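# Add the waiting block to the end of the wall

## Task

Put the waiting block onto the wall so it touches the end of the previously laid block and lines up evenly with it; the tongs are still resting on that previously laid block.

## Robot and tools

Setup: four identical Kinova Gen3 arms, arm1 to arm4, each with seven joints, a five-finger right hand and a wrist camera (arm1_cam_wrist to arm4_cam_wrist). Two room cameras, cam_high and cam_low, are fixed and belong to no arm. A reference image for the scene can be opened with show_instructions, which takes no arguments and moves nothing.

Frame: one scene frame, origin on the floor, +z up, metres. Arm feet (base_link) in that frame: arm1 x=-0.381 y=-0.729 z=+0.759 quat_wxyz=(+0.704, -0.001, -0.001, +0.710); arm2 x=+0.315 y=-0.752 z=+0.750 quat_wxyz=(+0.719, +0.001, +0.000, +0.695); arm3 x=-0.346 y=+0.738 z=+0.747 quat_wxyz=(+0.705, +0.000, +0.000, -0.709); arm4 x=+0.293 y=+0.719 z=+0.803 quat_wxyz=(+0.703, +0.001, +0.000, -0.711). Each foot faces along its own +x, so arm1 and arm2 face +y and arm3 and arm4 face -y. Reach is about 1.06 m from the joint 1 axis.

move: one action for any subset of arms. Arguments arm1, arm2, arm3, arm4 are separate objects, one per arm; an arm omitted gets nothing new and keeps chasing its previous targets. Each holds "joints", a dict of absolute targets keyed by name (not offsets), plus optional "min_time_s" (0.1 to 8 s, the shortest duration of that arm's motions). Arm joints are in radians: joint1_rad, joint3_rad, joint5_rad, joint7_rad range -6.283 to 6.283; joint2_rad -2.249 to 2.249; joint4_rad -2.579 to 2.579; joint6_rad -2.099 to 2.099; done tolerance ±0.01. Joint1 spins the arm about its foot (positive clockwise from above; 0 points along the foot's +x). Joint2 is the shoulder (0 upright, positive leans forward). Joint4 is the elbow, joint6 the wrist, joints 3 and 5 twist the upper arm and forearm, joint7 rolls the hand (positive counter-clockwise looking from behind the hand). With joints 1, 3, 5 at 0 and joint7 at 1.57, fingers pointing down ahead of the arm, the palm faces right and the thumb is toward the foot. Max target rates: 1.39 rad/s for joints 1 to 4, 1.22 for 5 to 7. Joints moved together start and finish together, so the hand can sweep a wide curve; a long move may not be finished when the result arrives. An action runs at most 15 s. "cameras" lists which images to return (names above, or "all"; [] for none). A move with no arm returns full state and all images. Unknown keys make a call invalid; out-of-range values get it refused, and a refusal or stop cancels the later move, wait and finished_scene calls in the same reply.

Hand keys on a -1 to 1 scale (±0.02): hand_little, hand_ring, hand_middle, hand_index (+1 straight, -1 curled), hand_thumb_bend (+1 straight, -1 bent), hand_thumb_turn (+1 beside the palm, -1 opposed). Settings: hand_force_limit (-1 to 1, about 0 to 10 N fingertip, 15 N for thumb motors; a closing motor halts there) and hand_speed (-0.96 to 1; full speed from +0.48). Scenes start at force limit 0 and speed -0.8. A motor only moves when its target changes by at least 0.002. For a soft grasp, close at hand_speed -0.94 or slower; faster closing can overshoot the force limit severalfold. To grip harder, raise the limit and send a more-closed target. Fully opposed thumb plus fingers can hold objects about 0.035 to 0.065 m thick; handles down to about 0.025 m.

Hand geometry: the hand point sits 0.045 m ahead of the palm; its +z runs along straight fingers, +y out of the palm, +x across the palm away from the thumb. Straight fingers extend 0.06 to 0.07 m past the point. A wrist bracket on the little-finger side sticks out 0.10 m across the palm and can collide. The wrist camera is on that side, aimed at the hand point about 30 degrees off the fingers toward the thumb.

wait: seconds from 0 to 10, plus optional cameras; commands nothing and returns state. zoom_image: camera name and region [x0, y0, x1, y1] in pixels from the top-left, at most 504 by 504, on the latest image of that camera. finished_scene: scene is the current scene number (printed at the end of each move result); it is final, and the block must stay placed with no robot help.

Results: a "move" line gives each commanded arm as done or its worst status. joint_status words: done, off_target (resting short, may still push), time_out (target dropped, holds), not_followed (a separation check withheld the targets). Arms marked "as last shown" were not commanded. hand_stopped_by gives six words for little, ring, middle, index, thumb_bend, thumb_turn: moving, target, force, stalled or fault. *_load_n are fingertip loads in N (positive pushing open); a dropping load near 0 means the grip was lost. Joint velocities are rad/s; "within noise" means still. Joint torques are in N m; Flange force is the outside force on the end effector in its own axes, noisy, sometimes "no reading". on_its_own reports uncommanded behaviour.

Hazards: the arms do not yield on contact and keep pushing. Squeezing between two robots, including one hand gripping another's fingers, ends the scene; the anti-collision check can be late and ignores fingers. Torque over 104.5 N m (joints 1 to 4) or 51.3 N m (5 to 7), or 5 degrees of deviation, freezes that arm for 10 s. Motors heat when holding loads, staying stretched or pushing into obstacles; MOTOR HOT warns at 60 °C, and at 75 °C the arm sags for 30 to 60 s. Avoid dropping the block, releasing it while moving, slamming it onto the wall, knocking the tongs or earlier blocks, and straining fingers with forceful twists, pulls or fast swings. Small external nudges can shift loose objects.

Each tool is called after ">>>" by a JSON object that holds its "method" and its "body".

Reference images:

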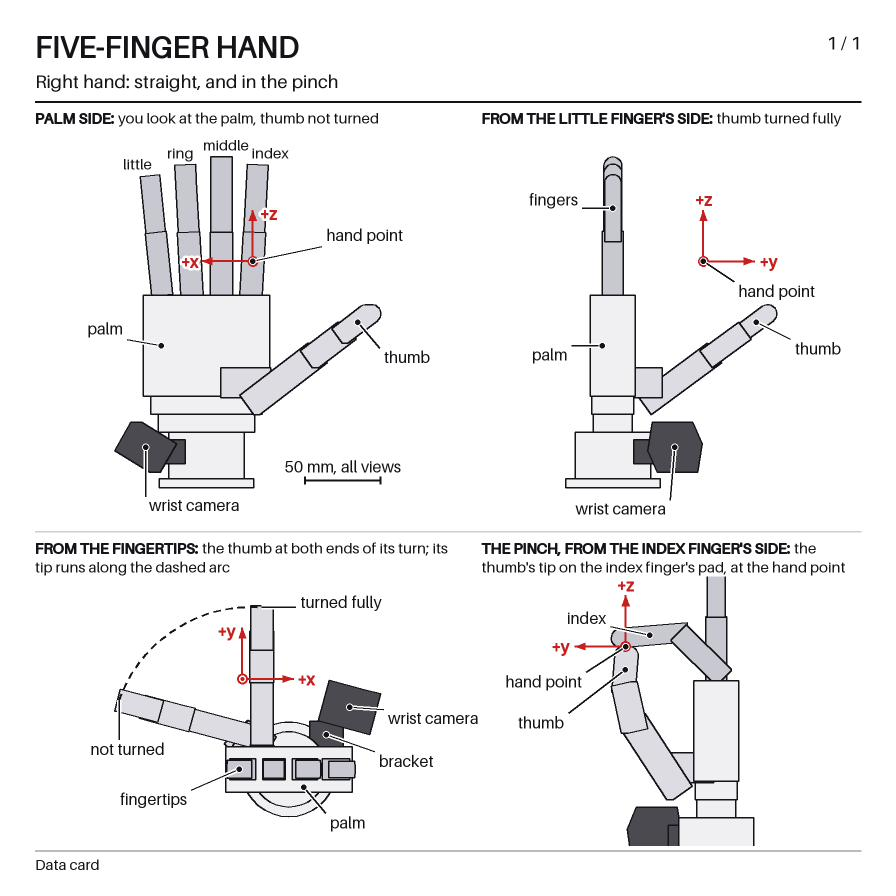

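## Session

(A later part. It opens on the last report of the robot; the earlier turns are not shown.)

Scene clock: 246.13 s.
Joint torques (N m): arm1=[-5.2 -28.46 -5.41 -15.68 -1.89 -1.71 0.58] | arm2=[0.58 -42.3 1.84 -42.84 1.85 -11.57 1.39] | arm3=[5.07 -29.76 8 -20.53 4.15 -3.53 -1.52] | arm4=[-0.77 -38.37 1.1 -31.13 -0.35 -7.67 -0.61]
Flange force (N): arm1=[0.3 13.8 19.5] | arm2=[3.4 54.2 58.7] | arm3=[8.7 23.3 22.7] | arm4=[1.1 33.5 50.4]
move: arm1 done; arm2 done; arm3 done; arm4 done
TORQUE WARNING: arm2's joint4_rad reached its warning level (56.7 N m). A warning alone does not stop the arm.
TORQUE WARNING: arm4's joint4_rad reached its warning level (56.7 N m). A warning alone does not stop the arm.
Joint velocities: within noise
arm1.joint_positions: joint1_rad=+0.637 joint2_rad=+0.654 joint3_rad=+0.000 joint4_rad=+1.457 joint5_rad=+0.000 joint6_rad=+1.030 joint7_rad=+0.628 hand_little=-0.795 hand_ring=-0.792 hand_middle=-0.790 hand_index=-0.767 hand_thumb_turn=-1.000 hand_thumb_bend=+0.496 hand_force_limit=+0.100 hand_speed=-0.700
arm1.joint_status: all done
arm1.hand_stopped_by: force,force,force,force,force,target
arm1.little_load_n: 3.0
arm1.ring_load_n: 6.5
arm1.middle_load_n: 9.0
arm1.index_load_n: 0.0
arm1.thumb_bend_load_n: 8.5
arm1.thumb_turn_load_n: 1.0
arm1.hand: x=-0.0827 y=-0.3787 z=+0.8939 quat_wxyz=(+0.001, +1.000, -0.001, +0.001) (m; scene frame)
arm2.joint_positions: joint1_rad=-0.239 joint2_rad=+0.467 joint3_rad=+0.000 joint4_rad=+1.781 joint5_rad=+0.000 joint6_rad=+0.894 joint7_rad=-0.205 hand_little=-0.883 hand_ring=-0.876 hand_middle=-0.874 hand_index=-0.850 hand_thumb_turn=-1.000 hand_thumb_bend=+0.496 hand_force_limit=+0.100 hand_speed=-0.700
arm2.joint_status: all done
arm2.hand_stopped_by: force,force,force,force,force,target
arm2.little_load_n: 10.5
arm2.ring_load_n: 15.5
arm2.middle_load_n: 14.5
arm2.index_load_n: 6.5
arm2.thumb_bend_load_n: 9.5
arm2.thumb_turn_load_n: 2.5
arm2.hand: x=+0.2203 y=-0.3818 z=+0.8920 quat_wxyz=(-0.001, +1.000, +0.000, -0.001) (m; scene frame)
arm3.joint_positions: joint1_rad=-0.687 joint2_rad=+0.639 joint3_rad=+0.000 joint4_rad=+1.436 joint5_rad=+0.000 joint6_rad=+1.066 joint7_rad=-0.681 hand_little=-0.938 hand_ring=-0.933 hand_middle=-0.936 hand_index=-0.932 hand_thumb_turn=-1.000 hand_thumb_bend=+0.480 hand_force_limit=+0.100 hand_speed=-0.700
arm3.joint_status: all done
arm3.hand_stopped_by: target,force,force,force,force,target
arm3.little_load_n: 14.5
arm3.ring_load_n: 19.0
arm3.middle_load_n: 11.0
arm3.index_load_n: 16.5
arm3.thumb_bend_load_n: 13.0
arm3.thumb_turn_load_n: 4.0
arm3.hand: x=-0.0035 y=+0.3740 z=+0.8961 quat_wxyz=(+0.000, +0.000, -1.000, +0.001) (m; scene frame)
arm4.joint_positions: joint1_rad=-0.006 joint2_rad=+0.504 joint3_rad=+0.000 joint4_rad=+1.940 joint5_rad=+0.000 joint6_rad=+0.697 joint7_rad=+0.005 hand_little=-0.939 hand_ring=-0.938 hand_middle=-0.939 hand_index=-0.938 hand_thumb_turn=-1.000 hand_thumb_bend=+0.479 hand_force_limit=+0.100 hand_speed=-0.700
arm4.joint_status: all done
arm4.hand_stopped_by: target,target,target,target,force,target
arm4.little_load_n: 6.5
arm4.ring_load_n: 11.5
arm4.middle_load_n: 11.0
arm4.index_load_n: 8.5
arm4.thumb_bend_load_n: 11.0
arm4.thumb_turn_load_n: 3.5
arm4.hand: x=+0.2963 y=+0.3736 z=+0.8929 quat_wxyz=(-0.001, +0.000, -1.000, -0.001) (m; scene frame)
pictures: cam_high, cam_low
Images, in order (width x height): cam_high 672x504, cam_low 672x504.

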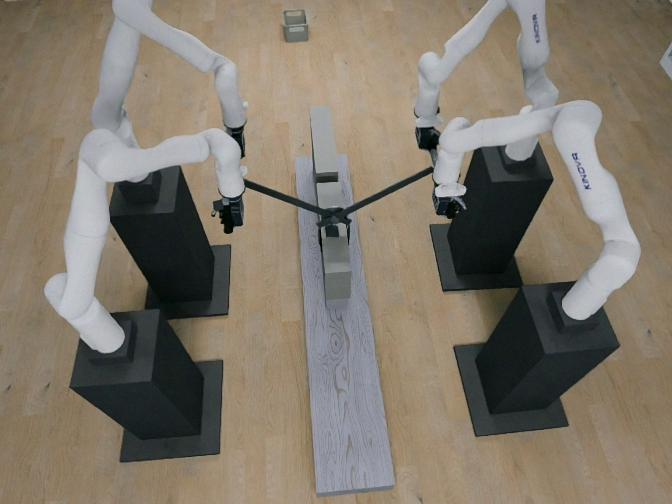

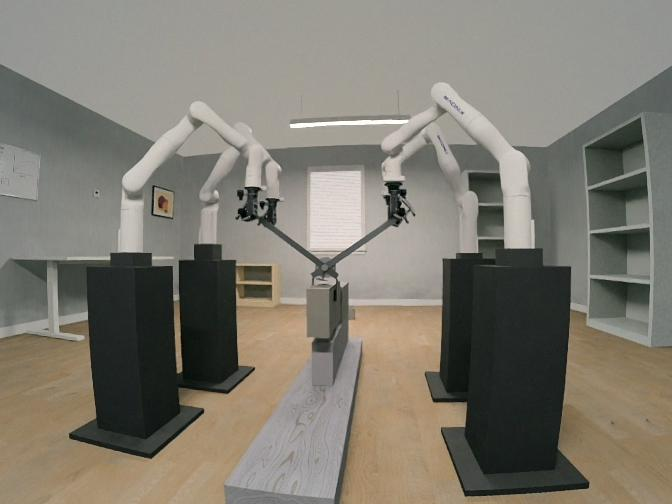

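>>> {"method": "move", "body": {"arm1": {"joints":{"joint1_rad":0.6352,"joint2_rad":0.7008,"joint4_rad":1.4928,"joint6_rad":0.9479,"joint7_rad":0.6267},"min_time_s":2}, "arm2": {"joints":{"joint1_rad":-0.2396,"joint2_rad":0.5202,"joint4_rad":1.8309,"joint6_rad":0.7907,"joint7_rad":-0.2057},"min_time_s":2}, "arm3": {"joints":{"joint1_rad":-0.6855,"joint2_rad":0.6822,"joint4_rad":1.4755,"joint6_rad":0.9839,"joint7_rad":-0.6798},"min_time_s":2}, "arm4": {"joints":{"joint1_rad":-0.006,"joint2_rad":0.5738,"joint4_rad":1.9746,"joint6_rad":0.5932,"joint7_rad":0.0053},"min_time_s":2}, "cameras": ["cam_high","cam_low"]}}

>>> {"method": "zoom_image", "body": {"camera": "cam_high", "region": [270, 180, 470, 380]}}

>>> {"method": "zoom_image", "body": {"camera": "cam_low", "region": [150, 150, 450, 350]}}

Scene clock: 256.00 s.
Joint torques (N m): arm1=[-10.19 -28.45 -10.04 -22.92 -3.54 -7.08 0.81] | arm2=[-1.8 -42.3 -0.8 -25.32 0.78 -1.67 1.51] | arm3=[7.87 -35.99 10.54 -23.8 5.01 -3.99 -1.19] | arm4=[-0.36 -31.94 1.25 -16.59 0.21 -2.13 0.01]
Flange force (N): arm1=[-5.5 35.4 13.4] | arm2=[3.0 15.8 64.3] | arm3=[5.6 29.0 32.3] | arm4=[0.1 11.6 39.3]
move: arm1 done; arm2 done; arm3 done; arm4 done
Joint velocities: within noise
arm1.joint_positions: joint1_rad=+0.635 joint2_rad=+0.701 joint3_rad=+0.000 joint4_rad=+1.493 joint5_rad=+0.000 joint6_rad=+0.948 joint7_rad=+0.627 hand_little=-0.795 hand_ring=-0.792 hand_middle=-0.790 hand_index=-0.767 hand_thumb_turn=-1.000 hand_thumb_bend=+0.496 hand_force_limit=+0.100 hand_speed=-0.700
arm1.joint_status: all done
arm1.hand_stopped_by: force,force,force,force,force,target
arm1.little_load_n: 2.5
arm1.ring_load_n: 6.5
arm1.middle_load_n: 9.0
arm1.index_load_n: 0.0
arm1.thumb_bend_load_n: 8.0
arm1.thumb_turn_load_n: 1.5
arm1.hand: x=-0.0825 y=-0.3773 z=+0.8599 quat_wxyz=(+0.001, +1.000, -0.001, +0.001) (m; scene frame)
arm2.joint_positions: joint1_rad=-0.240 joint2_rad=+0.520 joint3_rad=+0.000 joint4_rad=+1.831 joint5_rad=+0.000 joint6_rad=+0.791 joint7_rad=-0.206 hand_little=-0.883 hand_ring=-0.876 hand_middle=-0.874 hand_index=-0.850 hand_thumb_turn=-1.000 hand_thumb_bend=+0.496 hand_force_limit=+0.100 hand_speed=-0.700
arm2.joint_status: all done
arm2.hand_stopped_by: force,force,force,force,force,target
arm2.little_load_n: 9.5
arm2.ring_load_n: 15.0
arm2.middle_load_n: 13.5
arm2.index_load_n: 5.5
arm2.thumb_bend_load_n: 9.5
arm2.thumb_turn_load_n: 2.0
arm2.hand: x=+0.2202 y=-0.3839 z=+0.8572 quat_wxyz=(-0.001, +1.000, +0.000, -0.001) (m; scene frame)
arm3.joint_positions: joint1_rad=-0.686 joint2_rad=+0.682 joint3_rad=+0.000 joint4_rad=+1.476 joint5_rad=+0.000 joint6_rad=+0.984 joint7_rad=-0.680 hand_little=-0.938 hand_ring=-0.933 hand_middle=-0.936 hand_index=-0.932 hand_thumb_turn=-1.000 hand_thumb_bend=+0.480 hand_force_limit=+0.100 hand_speed=-0.700
arm3.joint_status: all done
arm3.hand_stopped_by: target,force,force,force,force,target
arm3.little_load_n: 15.0
arm3.ring_load_n: 19.5
arm3.middle_load_n: 11.5
arm3.index_load_n: 17.0
arm3.thumb_bend_load_n: 13.0
arm3.thumb_turn_load_n: 4.0
arm3.hand: x=-0.0034 y=+0.3731 z=+0.8630 quat_wxyz=(+0.000, +0.000, -1.000, +0.000) (m; scene frame)
arm4.joint_positions: joint1_rad=-0.006 joint2_rad=+0.574 joint3_rad=+0.000 joint4_rad=+1.975 joint5_rad=+0.000 joint6_rad=+0.593 joint7_rad=+0.005 hand_little=-0.939 hand_ring=-0.938 hand_middle=-0.939 hand_index=-0.939 hand_thumb_turn=-1.000 hand_thumb_bend=+0.479 hand_force_limit=+0.100 hand_speed=-0.700
arm4.joint_status: all done
arm4.hand_stopped_by: target,target,target,target,force,target
arm4.little_load_n: 4.0
arm4.ring_load_n: 9.0
arm4.middle_load_n: 8.5
arm4.index_load_n: 7.0
arm4.thumb_bend_load_n: 11.0
arm4.thumb_turn_load_n: 3.0
arm4.hand: x=+0.2964 y=+0.3747 z=+0.8582 quat_wxyz=(-0.001, +0.000, -1.000, -0.001) (m; scene frame)
pictures: cam_high, cam_low
Images, in order (width x height): cam_high 672x504, cam_low 672x504.

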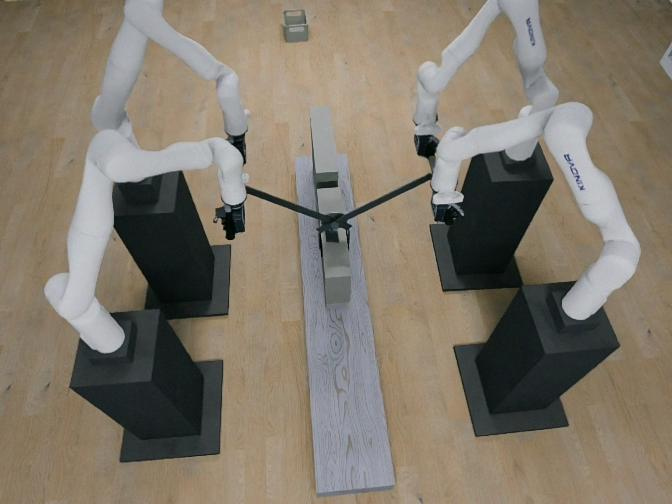

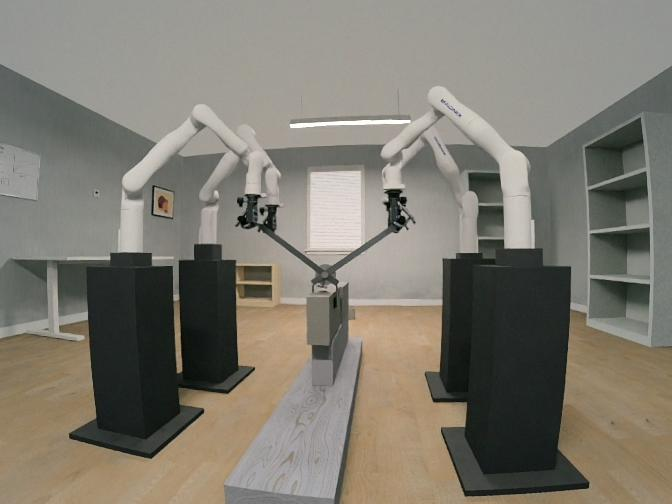

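Scaled by 2.520 from the camera's 672x504 image, which has a finer 960x720 frame.

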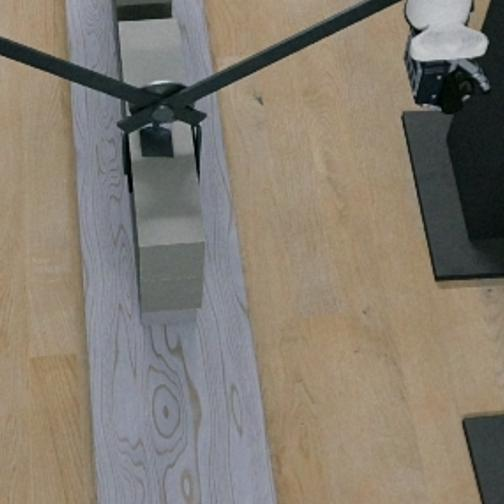

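Scaled by 1.680 from the camera's 672x504 image, which has a finer 960x720 frame.

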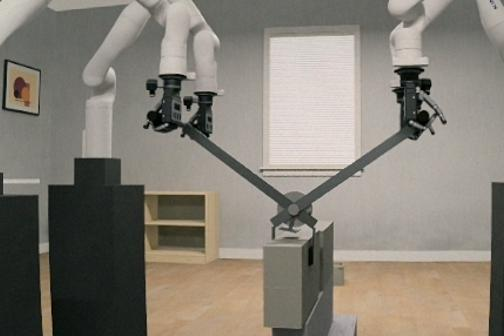

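>>> {"method": "zoom_image", "body": {"camera": "cam_high", "region": [300, 170, 370, 240]}}

>>> {"method": "zoom_image", "body": {"camera": "cam_high", "region": [300, 240, 380, 320]}}

>>> {"method": "zoom_image", "body": {"camera": "cam_low", "region": [290, 270, 370, 390]}}

Scaled by 7.200 from the camera's 672x504 image, which has a finer 960x720 frame.

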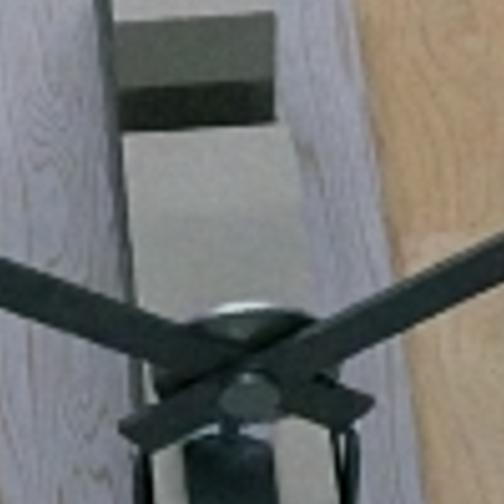

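Scaled by 6.300 from the camera's 672x504 image, which has a finer 960x720 frame.

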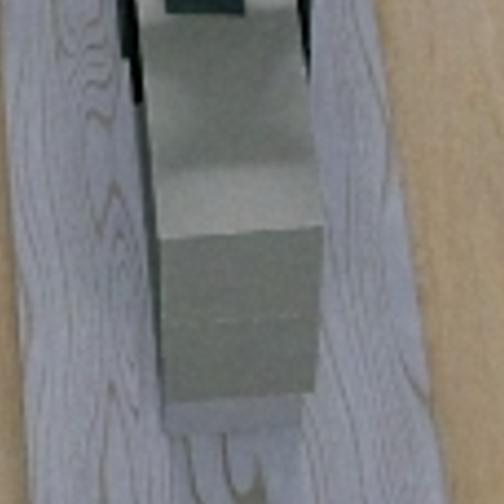

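Scaled by 4.200 from the camera's 672x504 image, which has a finer 960x720 frame.

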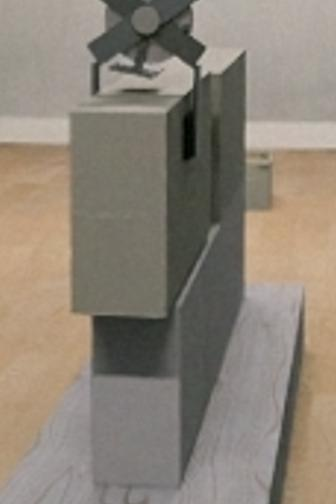

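>>> {"method": "zoom_image", "body": {"camera": "cam_low", "region": [300, 275, 355, 330]}}

>>> {"method": "zoom_image", "body": {"camera": "cam_low", "region": [300, 325, 355, 395]}}

Scaled by 9.164 from the camera's 672x504 image, which has a finer 960x720 frame.

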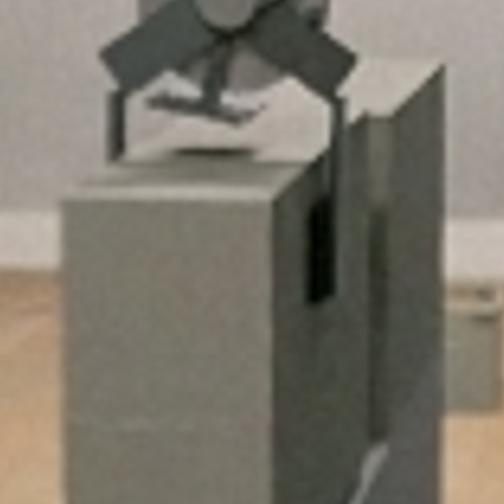

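Scaled by 7.200 from the camera's 672x504 image, which has a finer 960x720 frame.

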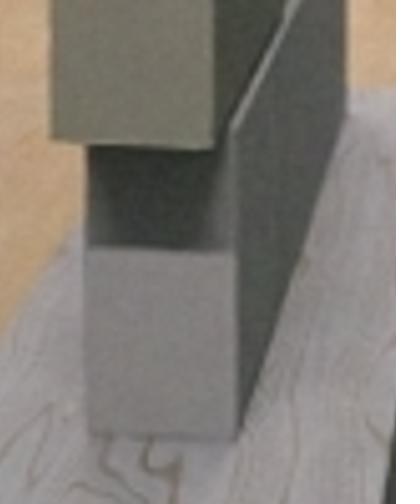

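>>> {"method": "move", "body": {"arm1": {"joints":{"joint1_rad":0.7606,"joint2_rad":0.8240,"joint4_rad":1.2327,"joint6_rad":1.0849,"joint7_rad":0.7521},"min_time_s":3}, "arm2": {"joints":{"joint1_rad":-0.0312,"joint2_rad":0.5162,"joint4_rad":1.8418,"joint6_rad":0.7835,"joint7_rad":0.0027},"min_time_s":3}, "arm3": {"joints":{"joint1_rad":-0.8052,"joint2_rad":0.8039,"joint4_rad":1.2255,"joint6_rad":1.1122,"joint7_rad":-0.7995},"min_time_s":3}, "arm4": {"joints":{"joint1_rad":-0.2265,"joint2_rad":0.5809,"joint4_rad":1.9595,"joint6_rad":0.6012,"joint7_rad":-0.2152},"min_time_s":3}, "cameras": ["cam_high","cam_low"]}}

>>> {"method": "zoom_image", "body": {"camera": "cam_high", "region": [300, 165, 360, 225]}}

>>> {"method": "zoom_image", "body": {"camera": "cam_low", "region": [305, 275, 355, 325]}}

Scene clock: 272.83 s.
Joint torques (N m): arm1=[-8.85 -36.29 -7.67 -20.29 -2.88 -3.16 0.59] | arm2=[-3.15 -39.14 -2.14 -33.42 -0.12 -7.74 1.14] | arm3=[7.83 -35.01 9.73 -22.72 4.71 -5.03 -1.15] | arm4=[1.92 -38.11 3.45 -23.08 0.75 -4.17 -0.17]
Flange force (N): arm1=[-3.9 23.6 25.4] | arm2=[2.3 38.9 51.0] | arm3=[11.9 29.1 22.5] | arm4=[-1.1 21.2 50.6]
move: arm1 done; arm2 done; arm3 done; arm4 done
Joint velocities: within noise
arm1.joint_positions: joint1_rad=+0.761 joint2_rad=+0.824 joint3_rad=+0.000 joint4_rad=+1.233 joint5_rad=+0.000 joint6_rad=+1.085 joint7_rad=+0.752 hand_little=-0.795 hand_ring=-0.792 hand_middle=-0.790 hand_index=-0.767 hand_thumb_turn=-1.000 hand_thumb_bend=+0.496 hand_force_limit=+0.100 hand_speed=-0.700
arm1.joint_status: all done
arm1.hand_stopped_by: force,force,force,force,force,target
arm1.little_load_n: 4.0
arm1.ring_load_n: 8.0
arm1.middle_load_n: 9.0
arm1.index_load_n: 0.0
arm1.thumb_bend_load_n: 8.0
arm1.thumb_turn_load_n: 2.0
arm1.hand: x=+0.0074 y=-0.3778 z=+0.8609 quat_wxyz=(+0.001, +1.000, -0.001, +0.001) (m; scene frame)
arm2.joint_positions: joint1_rad=-0.031 joint2_rad=+0.516 joint3_rad=+0.000 joint4_rad=+1.842 joint5_rad=+0.000 joint6_rad=+0.783 joint7_rad=+0.003 hand_little=-0.883 hand_ring=-0.876 hand_middle=-0.874 hand_index=-0.850 hand_thumb_turn=-1.000 hand_thumb_bend=+0.496 hand_force_limit=+0.100 hand_speed=-0.700
arm2.joint_status: all done
arm2.hand_stopped_by: force,force,force,force,force,target
arm2.little_load_n: 10.0
arm2.ring_load_n: 15.5
arm2.middle_load_n: 14.0
arm2.index_load_n: 6.0
arm2.thumb_bend_load_n: 9.5
arm2.thumb_turn_load_n: 2.0
arm2.hand: x=+0.3102 y=-0.3827 z=+0.8564 quat_wxyz=(-0.001, +1.000, +0.000, -0.001) (m; scene frame)
arm3.joint_positions: joint1_rad=-0.805 joint2_rad=+0.804 joint3_rad=+0.000 joint4_rad=+1.225 joint5_rad=+0.000 joint6_rad=+1.112 joint7_rad=-0.799 hand_little=-0.938 hand_ring=-0.933 hand_middle=-0.936 hand_index=-0.932 hand_thumb_turn=-1.000 hand_thumb_bend=+0.480 hand_force_limit=+0.100 hand_speed=-0.700
arm3.joint_status: all done
arm3.hand_stopped_by: target,force,force,force,force,target
arm3.little_load_n: 14.5
arm3.ring_load_n: 19.0
arm3.middle_load_n: 11.0
arm3.index_load_n: 17.0
arm3.thumb_bend_load_n: 13.0
arm3.thumb_turn_load_n: 4.0
arm3.hand: x=+0.0866 y=+0.3729 z=+0.8633 quat_wxyz=(+0.000, +0.000, -1.000, +0.001) (m; scene frame)
arm4.joint_positions: joint1_rad=-0.226 joint2_rad=+0.581 joint3_rad=+0.000 joint4_rad=+1.959 joint5_rad=+0.000 joint6_rad=+0.601 joint7_rad=-0.215 hand_little=-0.939 hand_ring=-0.938 hand_middle=-0.939 hand_index=-0.939 hand_thumb_turn=-1.000 hand_thumb_bend=+0.479 hand_force_limit=+0.100 hand_speed=-0.700
arm4.joint_status: all done
arm4.hand_stopped_by: target,target,target,target,force,target
arm4.little_load_n: 5.0
arm4.ring_load_n: 10.5
arm4.middle_load_n: 10.0
arm4.index_load_n: 8.5
arm4.thumb_bend_load_n: 11.0
arm4.thumb_turn_load_n: 3.5
arm4.hand: x=+0.3863 y=+0.3740 z=+0.8582 quat_wxyz=(-0.001, +0.000, -1.000, -0.001) (m; scene frame)
pictures: cam_high, cam_low
Images, in order (width x height): cam_high 672x504, cam_low 672x504.

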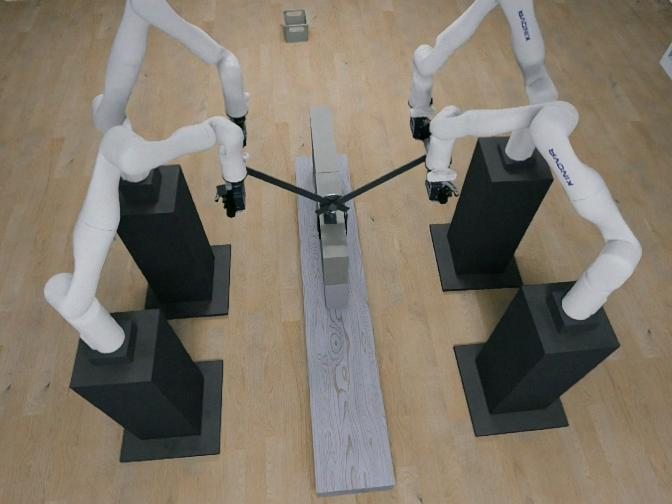

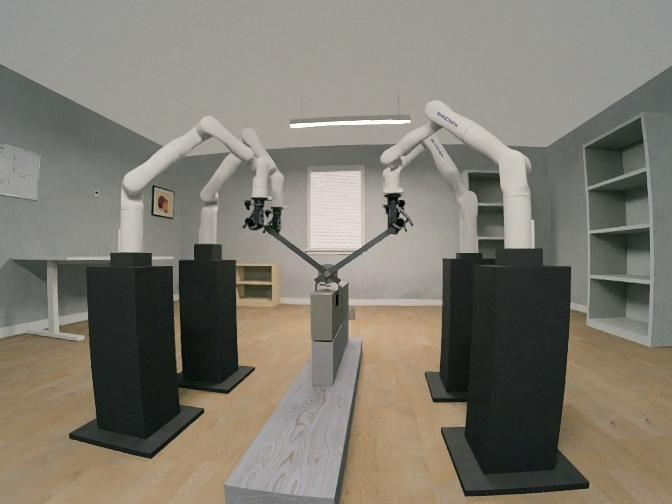

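Scaled by 8.400 from the camera's 672x504 image, which has a finer 960x720 frame.

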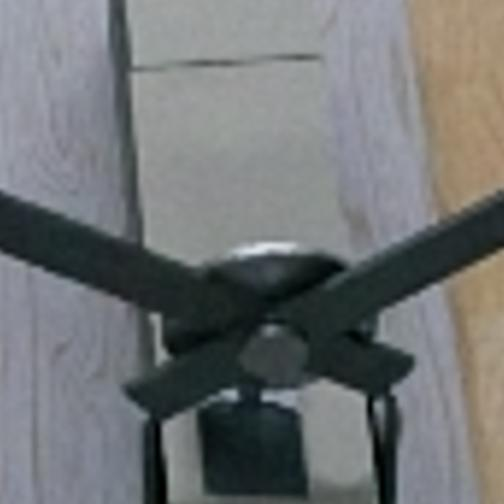

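Scaled by 10.080 from the camera's 672x504 image, which has a finer 960x720 frame.

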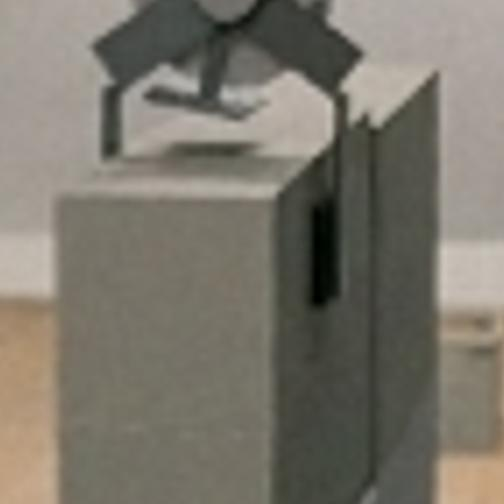

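>>> {"method": "move", "body": {"arm1": {"joints":{"joint1_rad":0.7681,"joint2_rad":0.8354,"joint4_rad":1.2141,"joint6_rad":1.0921,"joint7_rad":0.7596},"min_time_s":1.5}, "arm2": {"joints":{"joint1_rad":-0.0172,"joint2_rad":0.5195,"joint4_rad":1.8425,"joint6_rad":0.7796,"joint7_rad":0.0167},"min_time_s":1.5}, "arm3": {"joints":{"joint1_rad":-0.8124,"joint2_rad":0.8141,"joint4_rad":1.2072,"joint6_rad":1.1203,"joint7_rad":-0.8067},"min_time_s":1.5}, "arm4": {"joints":{"joint1_rad":-0.2407,"joint2_rad":0.5869,"joint4_rad":1.9582,"joint6_rad":0.5965,"joint7_rad":-0.2294},"min_time_s":1.5}, "cameras": ["cam_high"]}}

>>> {"method": "zoom_image", "body": {"camera": "cam_high", "region": [305, 155, 350, 200]}}

Scene clock: 278.40 s.
Joint torques (N m): arm1=[-8.04 -33.39 -7.01 -19.73 -2.56 -4.05 0.66] | arm2=[-3.22 -41.2 -2.02 -32.18 0.06 -6.23 1.09] | arm3=[7.68 -41.02 9.04 -23.43 3.97 -3.41 -1.12] | arm4=[1.56 -34.06 3.17 -21.82 0.72 -4.83 -0.18]
Flange force (N): arm1=[-6.8 24.1 19.0] | arm2=[2.4 33.9 57.5] | arm3=[8.3 24.7 33.5] | arm4=[0.3 21.9 38.9]
move: arm1 done; arm2 done; arm3 done; arm4 done
Joint velocities: within noise
arm1.joint_positions: joint1_rad=+0.768 joint2_rad=+0.835 joint3_rad=+0.000 joint4_rad=+1.214 joint5_rad=+0.000 joint6_rad=+1.092 joint7_rad=+0.760 hand_little=-0.795 hand_ring=-0.792 hand_middle=-0.790 hand_index=-0.767 hand_thumb_turn=-1.000 hand_thumb_bend=+0.496 hand_force_limit=+0.100 hand_speed=-0.700
arm1.joint_status: all done
arm1.hand_stopped_by: force,force,force,force,force,target
arm1.little_load_n: 3.5
arm1.ring_load_n: 7.5
arm1.middle_load_n: 9.0
arm1.index_load_n: 0.0
arm1.thumb_bend_load_n: 8.5
arm1.thumb_turn_load_n: 1.5
arm1.hand: x=+0.0135 y=-0.3780 z=+0.8594 quat_wxyz=(+0.001, +1.000, -0.001, +0.001) (m; scene frame)
arm2.joint_positions: joint1_rad=-0.017 joint2_rad=+0.519 joint3_rad=+0.000 joint4_rad=+1.843 joint5_rad=+0.000 joint6_rad=+0.780 joint7_rad=+0.017 hand_little=-0.883 hand_ring=-0.876 hand_middle=-0.874 hand_index=-0.850 hand_thumb_turn=-1.000 hand_thumb_bend=+0.496 hand_force_limit=+0.100 hand_speed=-0.700
arm2.joint_status: all done
arm2.hand_stopped_by: force,force,force,force,force,target
arm2.little_load_n: 10.0
arm2.ring_load_n: 15.5
arm2.middle_load_n: 14.0
arm2.index_load_n: 6.0
arm2.thumb_bend_load_n: 10.0
arm2.thumb_turn_load_n: 2.0
arm2.hand: x=+0.3162 y=-0.3829 z=+0.8548 quat_wxyz=(-0.001, +1.000, +0.000, -0.001) (m; scene frame)
arm3.joint_positions: joint1_rad=-0.812 joint2_rad=+0.814 joint3_rad=+0.000 joint4_rad=+1.207 joint5_rad=+0.000 joint6_rad=+1.120 joint7_rad=-0.807 hand_little=-0.938 hand_ring=-0.933 hand_middle=-0.936 hand_index=-0.932 hand_thumb_turn=-1.000 hand_thumb_bend=+0.480 hand_force_limit=+0.100 hand_speed=-0.700
arm3.joint_status: all done
arm3.hand_stopped_by: target,force,force,force,force,target
arm3.little_load_n: 14.5
arm3.ring_load_n: 19.0
arm3.middle_load_n: 11.0
arm3.index_load_n: 17.5
arm3.thumb_bend_load_n: 13.0
arm3.thumb_turn_load_n: 4.0
arm3.hand: x=+0.0926 y=+0.3730 z=+0.8624 quat_wxyz=(+0.000, +0.000, -1.000, +0.000) (m; scene frame)
arm4.joint_positions: joint1_rad=-0.241 joint2_rad=+0.587 joint3_rad=+0.000 joint4_rad=+1.958 joint5_rad=+0.000 joint6_rad=+0.597 joint7_rad=-0.229 hand_little=-0.939 hand_ring=-0.938 hand_middle=-0.939 hand_index=-0.939 hand_thumb_turn=-1.000 hand_thumb_bend=+0.479 hand_force_limit=+0.100 hand_speed=-0.700
arm4.joint_status: all done
arm4.hand_stopped_by: target,target,target,target,force,target
arm4.little_load_n: 4.5
arm4.ring_load_n: 9.5
arm4.middle_load_n: 9.0
arm4.index_load_n: 8.0
arm4.thumb_bend_load_n: 11.0
arm4.thumb_turn_load_n: 3.0
arm4.hand: x=+0.3923 y=+0.3742 z=+0.8560 quat_wxyz=(-0.001, +0.000, -1.000, -0.001) (m; scene frame)
pictures: cam_high
Images, in order (width x height): cam_high 672x504.

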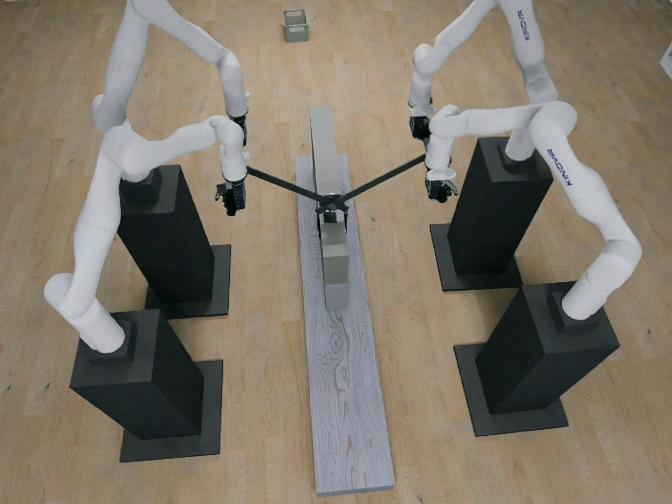

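Scaled by 11.200 from the camera's 672x504 image, which has a finer 960x720 frame.

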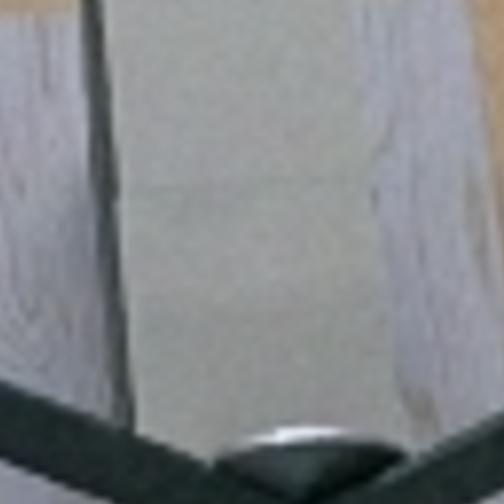

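>>> {"method": "move", "body": {"arm1": {"joints":{"joint1_rad":0.7717,"joint2_rad":0.8415,"joint4_rad":1.2052,"joint6_rad":1.0949,"joint7_rad":0.7632},"min_time_s":1.2}, "arm2": {"joints":{"joint1_rad":-0.0102,"joint2_rad":0.5219,"joint4_rad":1.8427,"joint6_rad":0.7770,"joint7_rad":0.0237},"min_time_s":1.2}, "arm3": {"joints":{"joint1_rad":-0.8158,"joint2_rad":0.8201,"joint4_rad":1.1987,"joint6_rad":1.1228,"joint7_rad":-0.8101},"min_time_s":1.2}, "arm4": {"joints":{"joint1_rad":-0.2479,"joint2_rad":0.5901,"joint4_rad":1.9571,"joint6_rad":0.5944,"joint7_rad":-0.2366},"min_time_s":1.2}, "cameras": ["cam_high"]}}

>>> {"method": "zoom_image", "body": {"camera": "cam_high", "region": [305, 155, 350, 200]}}

Scene clock: 282.40 s.
Joint torques (N m): arm1=[-8.25 -33.27 -7.1 -19.45 -2.65 -3.95 0.64] | arm2=[-3.22 -41.43 -2.02 -32.8 0.02 -6.5 1.02] | arm3=[8.12 -41.11 9.46 -23.32 4.32 -3.32 -0.98] | arm4=[1.27 -34.33 2.83 -22.25 0.51 -5.01 -0.21]
Flange force (N): arm1=[-6.3 23.9 18.6] | arm2=[2.2 35.5 57.7] | arm3=[7.7 25.3 33.5] | arm4=[1.4 22.6 39.1]
move: arm1 done; arm2 done; arm3 done; arm4 done
Joint velocities: within noise
arm1.joint_positions: joint1_rad=+0.772 joint2_rad=+0.842 joint3_rad=+0.000 joint4_rad=+1.205 joint5_rad=+0.000 joint6_rad=+1.095 joint7_rad=+0.763 hand_little=-0.795 hand_ring=-0.792 hand_middle=-0.790 hand_index=-0.767 hand_thumb_turn=-1.000 hand_thumb_bend=+0.496 hand_force_limit=+0.100 hand_speed=-0.700
arm1.joint_status: all done
arm1.hand_stopped_by: force,force,force,force,force,target
arm1.little_load_n: 4.0
arm1.ring_load_n: 7.5
arm1.middle_load_n: 9.0
arm1.index_load_n: 0.0
arm1.thumb_bend_load_n: 8.5
arm1.thumb_turn_load_n: 1.5
arm1.hand: x=+0.0164 y=-0.3780 z=+0.8583 quat_wxyz=(+0.001, +1.000, -0.001, +0.001) (m; scene frame)
arm2.joint_positions: joint1_rad=-0.010 joint2_rad=+0.522 joint3_rad=+0.000 joint4_rad=+1.843 joint5_rad=+0.000 joint6_rad=+0.777 joint7_rad=+0.024 hand_little=-0.883 hand_ring=-0.876 hand_middle=-0.874 hand_index=-0.850 hand_thumb_turn=-1.000 hand_thumb_bend=+0.496 hand_force_limit=+0.100 hand_speed=-0.700
arm2.joint_status: all done
arm2.hand_stopped_by: force,force,force,force,force,target
arm2.little_load_n: 10.0
arm2.ring_load_n: 15.5
arm2.middle_load_n: 14.0
arm2.index_load_n: 6.0
arm2.thumb_bend_load_n: 9.5
arm2.thumb_turn_load_n: 2.0
arm2.hand: x=+0.3192 y=-0.3828 z=+0.8537 quat_wxyz=(-0.001, +1.000, +0.000, -0.001) (m; scene frame)
arm3.joint_positions: joint1_rad=-0.816 joint2_rad=+0.820 joint3_rad=+0.000 joint4_rad=+1.199 joint5_rad=+0.000 joint6_rad=+1.123 joint7_rad=-0.810 hand_little=-0.938 hand_ring=-0.933 hand_middle=-0.936 hand_index=-0.932 hand_thumb_turn=-1.000 hand_thumb_bend=+0.480 hand_force_limit=+0.100 hand_speed=-0.700
arm3.joint_status: all done
arm3.hand_stopped_by: target,force,force,force,force,target
arm3.little_load_n: 14.5
arm3.ring_load_n: 19.0
arm3.middle_load_n: 11.0
arm3.index_load_n: 17.5
arm3.thumb_bend_load_n: 13.0
arm3.thumb_turn_load_n: 4.0
arm3.hand: x=+0.0956 y=+0.3730 z=+0.8613 quat_wxyz=(+0.000, +0.000, -1.000, +0.000) (m; scene frame)
arm4.joint_positions: joint1_rad=-0.248 joint2_rad=+0.590 joint3_rad=+0.000 joint4_rad=+1.957 joint5_rad=+0.000 joint6_rad=+0.594 joint7_rad=-0.237 hand_little=-0.939 hand_ring=-0.938 hand_middle=-0.939 hand_index=-0.939 hand_thumb_turn=-1.000 hand_thumb_bend=+0.479 hand_force_limit=+0.100 hand_speed=-0.700
arm4.joint_status: all done
arm4.hand_stopped_by: target,target,target,target,force,target
arm4.little_load_n: 4.5
arm4.ring_load_n: 9.5
arm4.middle_load_n: 9.5
arm4.index_load_n: 8.0
arm4.thumb_bend_load_n: 11.0
arm4.thumb_turn_load_n: 3.0
arm4.hand: x=+0.3954 y=+0.3741 z=+0.8549 quat_wxyz=(-0.001, +0.000, -1.000, -0.001) (m; scene frame)
pictures: cam_high
Images, in order (width x height): cam_high 672x504.

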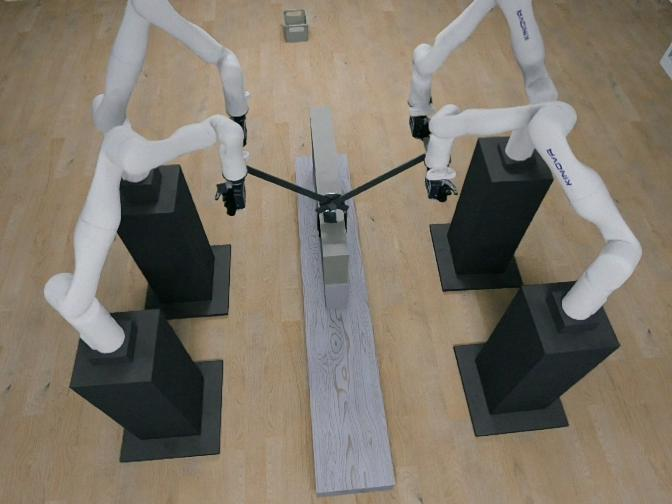

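Scaled by 11.200 from the camera's 672x504 image, which has a finer 960x720 frame.

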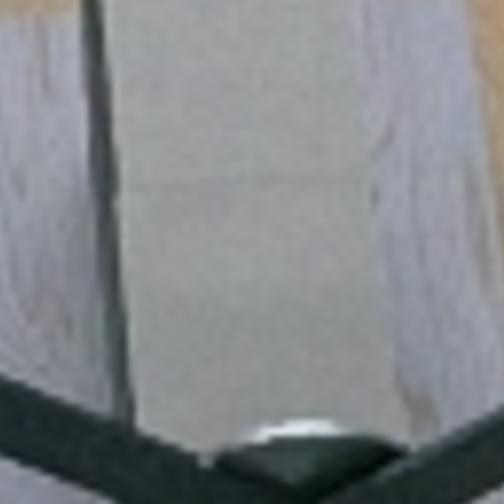

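>>> {"method": "move", "body": {"arm1": {"joints":{"joint1_rad":0.7747,"joint2_rad":0.8466,"joint4_rad":1.1977,"joint6_rad":1.0973,"joint7_rad":0.7662},"min_time_s":1.2}, "arm2": {"joints":{"joint1_rad":-0.0044,"joint2_rad":0.5239,"joint4_rad":1.8429,"joint6_rad":0.7748,"joint7_rad":0.0295},"min_time_s":1.2}, "arm3": {"joints":{"joint1_rad":-0.8187,"joint2_rad":0.8251,"joint4_rad":1.1916,"joint6_rad":1.1249,"joint7_rad":-0.8130},"min_time_s":1.2}, "arm4": {"joints":{"joint1_rad":-0.2539,"joint2_rad":0.5928,"joint4_rad":1.9562,"joint6_rad":0.5926,"joint7_rad":-0.2426},"min_time_s":1.2}, "cameras": ["cam_high"]}}

>>> {"method": "zoom_image", "body": {"camera": "cam_high", "region": [305, 155, 350, 200]}}

Scene clock: 285.97 s.
Joint torques (N m): arm1=[-8.32 -33.26 -7.19 -19.13 -2.67 -3.79 0.64] | arm2=[-3.14 -41.76 -1.98 -32.9 0.03 -6.45 1.05] | arm3=[8.23 -41.28 9.55 -22.99 4.36 -3.1 -0.93] | arm4=[1.01 -34.46 2.6 -22.47 0.41 -5.16 -0.25]
Flange force (N): arm1=[-5.8 23.4 18.5] | arm2=[1.7 35.5 58.4] | arm3=[6.9 24.7 33.6] | arm4=[2.3 22.8 39.0]
move: arm1 done; arm2 done; arm3 done; arm4 done
Joint velocities: within noise
arm1.joint_positions: joint1_rad=+0.775 joint2_rad=+0.847 joint3_rad=+0.000 joint4_rad=+1.198 joint5_rad=+0.000 joint6_rad=+1.097 joint7_rad=+0.766 hand_little=-0.795 hand_ring=-0.792 hand_middle=-0.790 hand_index=-0.767 hand_thumb_turn=-1.000 hand_thumb_bend=+0.496 hand_force_limit=+0.100 hand_speed=-0.700
arm1.joint_status: all done
arm1.hand_stopped_by: force,force,force,force,force,target
arm1.little_load_n: 4.0
arm1.ring_load_n: 7.0
arm1.middle_load_n: 9.0
arm1.index_load_n: 0.0
arm1.thumb_bend_load_n: 8.0
arm1.thumb_turn_load_n: 1.5
arm1.hand: x=+0.0189 y=-0.3780 z=+0.8574 quat_wxyz=(+0.001, +1.000, -0.001, +0.001) (m; scene frame)
arm2.joint_positions: joint1_rad=-0.004 joint2_rad=+0.524 joint3_rad=+0.000 joint4_rad=+1.843 joint5_rad=+0.000 joint6_rad=+0.775 joint7_rad=+0.029 hand_little=-0.883 hand_ring=-0.876 hand_middle=-0.874 hand_index=-0.850 hand_thumb_turn=-1.000 hand_thumb_bend=+0.496 hand_force_limit=+0.100 hand_speed=-0.700
arm2.joint_status: all done
arm2.hand_stopped_by: force,force,force,force,force,target
arm2.little_load_n: 10.0
arm2.ring_load_n: 15.5
arm2.middle_load_n: 14.0
arm2.index_load_n: 5.5
arm2.thumb_bend_load_n: 9.5
arm2.thumb_turn_load_n: 2.0
arm2.hand: x=+0.3217 y=-0.3828 z=+0.8528 quat_wxyz=(-0.001, +1.000, +0.000, -0.001) (m; scene frame)
arm3.joint_positions: joint1_rad=-0.819 joint2_rad=+0.825 joint3_rad=+0.000 joint4_rad=+1.192 joint5_rad=+0.000 joint6_rad=+1.125 joint7_rad=-0.813 hand_little=-0.938 hand_ring=-0.933 hand_middle=-0.936 hand_index=-0.932 hand_thumb_turn=-1.000 hand_thumb_bend=+0.480 hand_force_limit=+0.100 hand_speed=-0.700
arm3.joint_status: all done
arm3.hand_stopped_by: target,force,force,force,force,target
arm3.little_load_n: 14.5
arm3.ring_load_n: 19.0
arm3.middle_load_n: 11.5
arm3.index_load_n: 17.5
arm3.thumb_bend_load_n: 13.0
arm3.thumb_turn_load_n: 4.0
arm3.hand: x=+0.0980 y=+0.3730 z=+0.8604 quat_wxyz=(+0.000, +0.000, -1.000, +0.000) (m; scene frame)
arm4.joint_positions: joint1_rad=-0.254 joint2_rad=+0.593 joint3_rad=+0.000 joint4_rad=+1.956 joint5_rad=+0.000 joint6_rad=+0.593 joint7_rad=-0.243 hand_little=-0.939 hand_ring=-0.938 hand_middle=-0.939 hand_index=-0.939 hand_thumb_turn=-1.000 hand_thumb_bend=+0.479 hand_force_limit=+0.100 hand_speed=-0.700
arm4.joint_status: all done
arm4.hand_stopped_by: target,target,target,target,force,target
arm4.little_load_n: 4.0
arm4.ring_load_n: 9.5
arm4.middle_load_n: 9.5
arm4.index_load_n: 8.0
arm4.thumb_bend_load_n: 11.0
arm4.thumb_turn_load_n: 3.0
arm4.hand: x=+0.3979 y=+0.3741 z=+0.8539 quat_wxyz=(-0.001, +0.000, -1.000, -0.001) (m; scene frame)
pictures: cam_high
Images, in order (width x height): cam_high 672x504.

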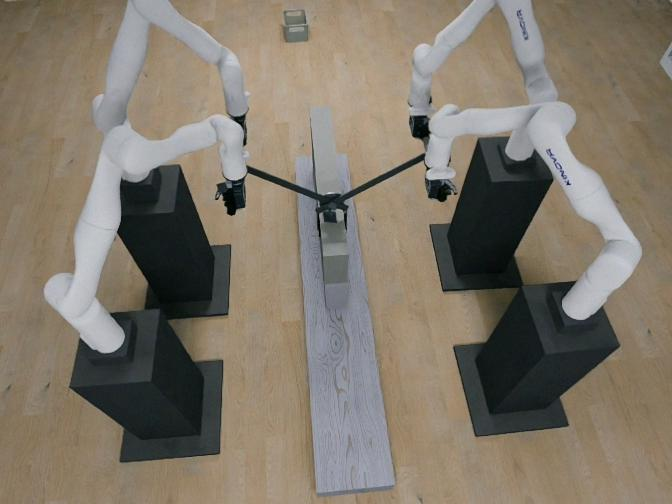

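Scaled by 11.200 from the camera's 672x504 image, which has a finer 960x720 frame.

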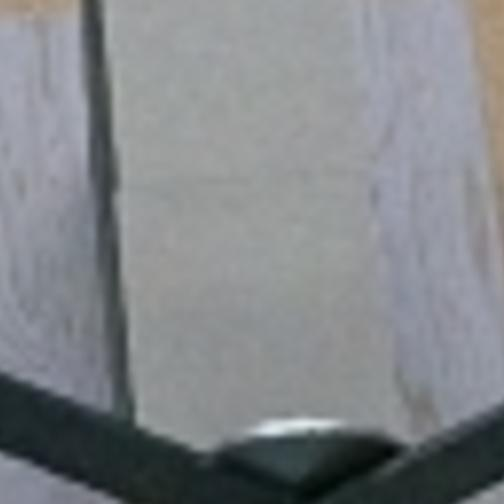

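>>> {"method": "move", "body": {"arm1": {"joints":{"joint1_rad":0.7777,"joint2_rad":0.8517,"joint4_rad":1.1902,"joint6_rad":1.0997,"joint7_rad":0.7692},"min_time_s":1.2}, "arm2": {"joints":{"joint1_rad":0.0014,"joint2_rad":0.5259,"joint4_rad":1.8431,"joint6_rad":0.7726,"joint7_rad":0.0353},"min_time_s":1.2}, "arm3": {"joints":{"joint1_rad":-0.8216,"joint2_rad":0.8301,"joint4_rad":1.1845,"joint6_rad":1.1270,"joint7_rad":-0.8159},"min_time_s":1.2}, "arm4": {"joints":{"joint1_rad":-0.2599,"joint2_rad":0.5955,"joint4_rad":1.9553,"joint6_rad":0.5908,"joint7_rad":-0.2486},"min_time_s":1.2}, "cameras": ["cam_high"]}}

>>> {"method": "zoom_image", "body": {"camera": "cam_high", "region": [310, 160, 350, 200]}}

Scene clock: 290.20 s.
Joint torques (N m): arm1=[-8.27 -33.21 -7.13 -18.8 -2.66 -3.61 0.63] | arm2=[-3.21 -41.73 -2.07 -32.77 0.04 -6.5 1.11] | arm3=[8.28 -41.3 9.51 -22.73 4.35 -2.94 -0.91] | arm4=[0.87 -34.46 2.43 -22.28 0.3 -5.09 -0.27]
Flange force (N): arm1=[-5.4 22.8 18.4] | arm2=[1.6 35.2 58.0] | arm3=[6.5 24.3 33.5] | arm4=[2.8 22.4 38.9]
move: arm1 done; arm2 done; arm3 done; arm4 done
Joint velocities: within noise
arm1.joint_positions: joint1_rad=+0.778 joint2_rad=+0.852 joint3_rad=+0.000 joint4_rad=+1.190 joint5_rad=+0.000 joint6_rad=+1.100 joint7_rad=+0.769 hand_little=-0.795 hand_ring=-0.792 hand_middle=-0.790 hand_index=-0.767 hand_thumb_turn=-1.000 hand_thumb_bend=+0.496 hand_force_limit=+0.100 hand_speed=-0.700
arm1.joint_status: all done
arm1.hand_stopped_by: force,force,force,force,force,target
arm1.little_load_n: 3.5
arm1.ring_load_n: 7.5
arm1.middle_load_n: 9.0
arm1.index_load_n: 0.0
arm1.thumb_bend_load_n: 8.5
arm1.thumb_turn_load_n: 2.0
arm1.hand: x=+0.0213 y=-0.3780 z=+0.8564 quat_wxyz=(+0.001, +1.000, -0.001, +0.001) (m; scene frame)
arm2.joint_positions: joint1_rad=+0.001 joint2_rad=+0.526 joint3_rad=+0.000 joint4_rad=+1.843 joint5_rad=+0.000 joint6_rad=+0.773 joint7_rad=+0.035 hand_little=-0.883 hand_ring=-0.876 hand_middle=-0.874 hand_index=-0.850 hand_thumb_turn=-1.000 hand_thumb_bend=+0.496 hand_force_limit=+0.100 hand_speed=-0.700
arm2.joint_status: all done
arm2.hand_stopped_by: force,force,force,force,force,target
arm2.little_load_n: 10.0
arm2.ring_load_n: 15.5
arm2.middle_load_n: 14.0
arm2.index_load_n: 6.0
arm2.thumb_bend_load_n: 9.5
arm2.thumb_turn_load_n: 2.0
arm2.hand: x=+0.3242 y=-0.3828 z=+0.8519 quat_wxyz=(-0.001, +1.000, +0.000, -0.001) (m; scene frame)
arm3.joint_positions: joint1_rad=-0.822 joint2_rad=+0.830 joint3_rad=+0.000 joint4_rad=+1.184 joint5_rad=+0.000 joint6_rad=+1.127 joint7_rad=-0.816 hand_little=-0.938 hand_ring=-0.933 hand_middle=-0.936 hand_index=-0.932 hand_thumb_turn=-1.000 hand_thumb_bend=+0.480 hand_force_limit=+0.100 hand_speed=-0.700
arm3.joint_status: all done
arm3.hand_stopped_by: target,force,force,force,force,target
arm3.little_load_n: 14.5
arm3.ring_load_n: 19.5
arm3.middle_load_n: 11.0
arm3.index_load_n: 17.5
arm3.thumb_bend_load_n: 13.0
arm3.thumb_turn_load_n: 4.0
arm3.hand: x=+0.1005 y=+0.3731 z=+0.8594 quat_wxyz=(+0.000, +0.000, -1.000, +0.000) (m; scene frame)
arm4.joint_positions: joint1_rad=-0.260 joint2_rad=+0.596 joint3_rad=+0.000 joint4_rad=+1.955 joint5_rad=+0.000 joint6_rad=+0.591 joint7_rad=-0.249 hand_little=-0.939 hand_ring=-0.938 hand_middle=-0.939 hand_index=-0.939 hand_thumb_turn=-1.000 hand_thumb_bend=+0.479 hand_force_limit=+0.100 hand_speed=-0.700
arm4.joint_status: all done
arm4.hand_stopped_by: target,target,target,target,force,target
arm4.little_load_n: 4.5
arm4.ring_load_n: 10.0
arm4.middle_load_n: 9.5
arm4.index_load_n: 8.0
arm4.thumb_bend_load_n: 11.0
arm4.thumb_turn_load_n: 3.5
arm4.hand: x=+0.4005 y=+0.3741 z=+0.8530 quat_wxyz=(-0.001, +0.000, -1.000, -0.001) (m; scene frame)
pictures: cam_high
Images, in order (width x height): cam_high 672x504.

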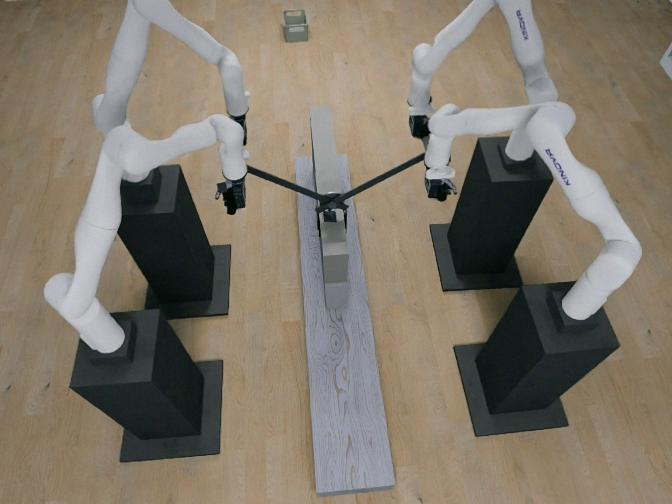

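Scaled by 12.600 from the camera's 672x504 image, which has a finer 960x720 frame.

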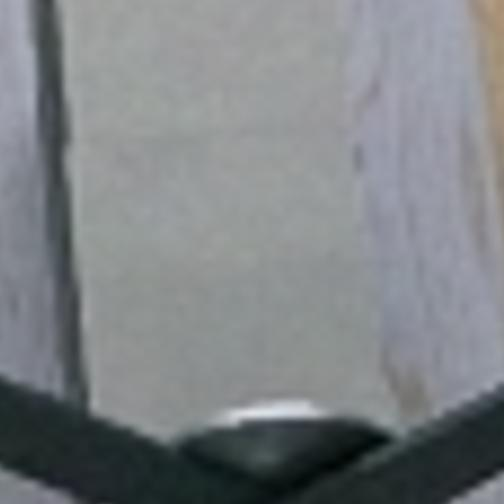

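>>> {"method": "move", "body": {"arm1": {"joints":{"joint1_rad":0.7807,"joint2_rad":0.8568,"joint4_rad":1.1827,"joint6_rad":1.1021,"joint7_rad":0.7722},"min_time_s":1.2}, "arm2": {"joints":{"joint1_rad":0.0072,"joint2_rad":0.5279,"joint4_rad":1.8433,"joint6_rad":0.7704,"joint7_rad":0.0411},"min_time_s":1.2}, "arm3": {"joints":{"joint1_rad":-0.8245,"joint2_rad":0.8351,"joint4_rad":1.1774,"joint6_rad":1.1291,"joint7_rad":-0.8188},"min_time_s":1.2}, "arm4": {"joints":{"joint1_rad":-0.2659,"joint2_rad":0.5982,"joint4_rad":1.9544,"joint6_rad":0.5890,"joint7_rad":-0.2546},"min_time_s":1.2}}}

Scene clock: 293.03 s.
Joint torques (N m): arm1=[-6.14 -28.36 -5.59 -20.45 -1.77 -6.81 0.9] | arm2=[-0.77 -42.95 0.91 -30.86 1.56 -4.89 1.06] | arm3=[6.02 -35.21 7.36 -22.43 2.93 -5.68 -1.22] | arm4=[-2.97 -36.94 -1.73 -20.71 -1.63 -3.41 -0.47]
Flange force (N): arm1=[-16.4 27.6 7.2] | arm2=[-3.6 29.3 62.6] | arm3=[13.8 25.4 20.0] | arm4=[11.4 14.6 47.7]
move: arm1 done; arm2 done; arm3 done; arm4 done
Joint velocities: within noise
arm1.joint_positions: joint1_rad=+0.781 joint2_rad=+0.857 joint3_rad=+0.000 joint4_rad=+1.183 joint5_rad=+0.000 joint6_rad=+1.102 joint7_rad=+0.772 hand_little=-0.795 hand_ring=-0.792 hand_middle=-0.790 hand_index=-0.767 hand_thumb_turn=-1.000 hand_thumb_bend=+0.496 hand_force_limit=+0.100 hand_speed=-0.700
arm1.joint_status: all done
arm1.hand_stopped_by: force,force,force,force,force,target
arm1.little_load_n: 3.0
arm1.ring_load_n: 6.0
arm1.middle_load_n: 8.0
arm1.index_load_n: 0.0
arm1.thumb_bend_load_n: 8.5
arm1.thumb_turn_load_n: 2.0
arm1.hand: x=+0.0238 y=-0.3781 z=+0.8555 quat_wxyz=(+0.001, +1.000, -0.001, +0.001) (m; scene frame)
arm2.joint_positions: joint1_rad=+0.007 joint2_rad=+0.528 joint3_rad=+0.000 joint4_rad=+1.843 joint5_rad=+0.000 joint6_rad=+0.770 joint7_rad=+0.041 hand_little=-0.883 hand_ring=-0.876 hand_middle=-0.874 hand_index=-0.850 hand_thumb_turn=-1.000 hand_thumb_bend=+0.496 hand_force_limit=+0.100 hand_speed=-0.700
arm2.joint_status: all done
arm2.hand_stopped_by: force,force,force,force,force,target
arm2.little_load_n: 10.0
arm2.ring_load_n: 15.5
arm2.middle_load_n: 13.5
arm2.index_load_n: 5.5
arm2.thumb_bend_load_n: 9.5
arm2.thumb_turn_load_n: 2.0
arm2.hand: x=+0.3267 y=-0.3828 z=+0.8510 quat_wxyz=(-0.001, +1.000, +0.000, -0.001) (m; scene frame)
arm3.joint_positions: joint1_rad=-0.825 joint2_rad=+0.835 joint3_rad=+0.000 joint4_rad=+1.177 joint5_rad=+0.000 joint6_rad=+1.129 joint7_rad=-0.819 hand_little=-0.938 hand_ring=-0.933 hand_middle=-0.936 hand_index=-0.932 hand_thumb_turn=-1.000 hand_thumb_bend=+0.480 hand_force_limit=+0.100 hand_speed=-0.700
arm3.joint_status: all done
arm3.hand_stopped_by: target,force,force,force,force,target
arm3.little_load_n: 13.5
arm3.ring_load_n: 18.5
arm3.middle_load_n: 11.0
arm3.index_load_n: 18.0
arm3.thumb_bend_load_n: 13.0
arm3.thumb_turn_load_n: 4.0
arm3.hand: x=+0.1030 y=+0.3731 z=+0.8585 quat_wxyz=(+0.000, +0.000, -1.000, +0.000) (m; scene frame)
arm4.joint_positions: joint1_rad=-0.266 joint2_rad=+0.598 joint3_rad=+0.000 joint4_rad=+1.954 joint5_rad=+0.000 joint6_rad=+0.589 joint7_rad=-0.255 hand_little=-0.939 hand_ring=-0.938 hand_middle=-0.939 hand_index=-0.939 hand_thumb_turn=-1.000 hand_thumb_bend=+0.479 hand_force_limit=+0.100 hand_speed=-0.700
arm4.joint_status: all done
arm4.hand_stopped_by: target,target,target,target,force,target
arm4.little_load_n: 4.0
arm4.ring_load_n: 9.5
arm4.middle_load_n: 10.0
arm4.index_load_n: 8.5
arm4.thumb_bend_load_n: 10.5
arm4.thumb_turn_load_n: 3.0
arm4.hand: x=+0.4030 y=+0.3741 z=+0.8520 quat_wxyz=(-0.001, +0.000, -1.000, -0.001) (m; scene frame)
pictures: none


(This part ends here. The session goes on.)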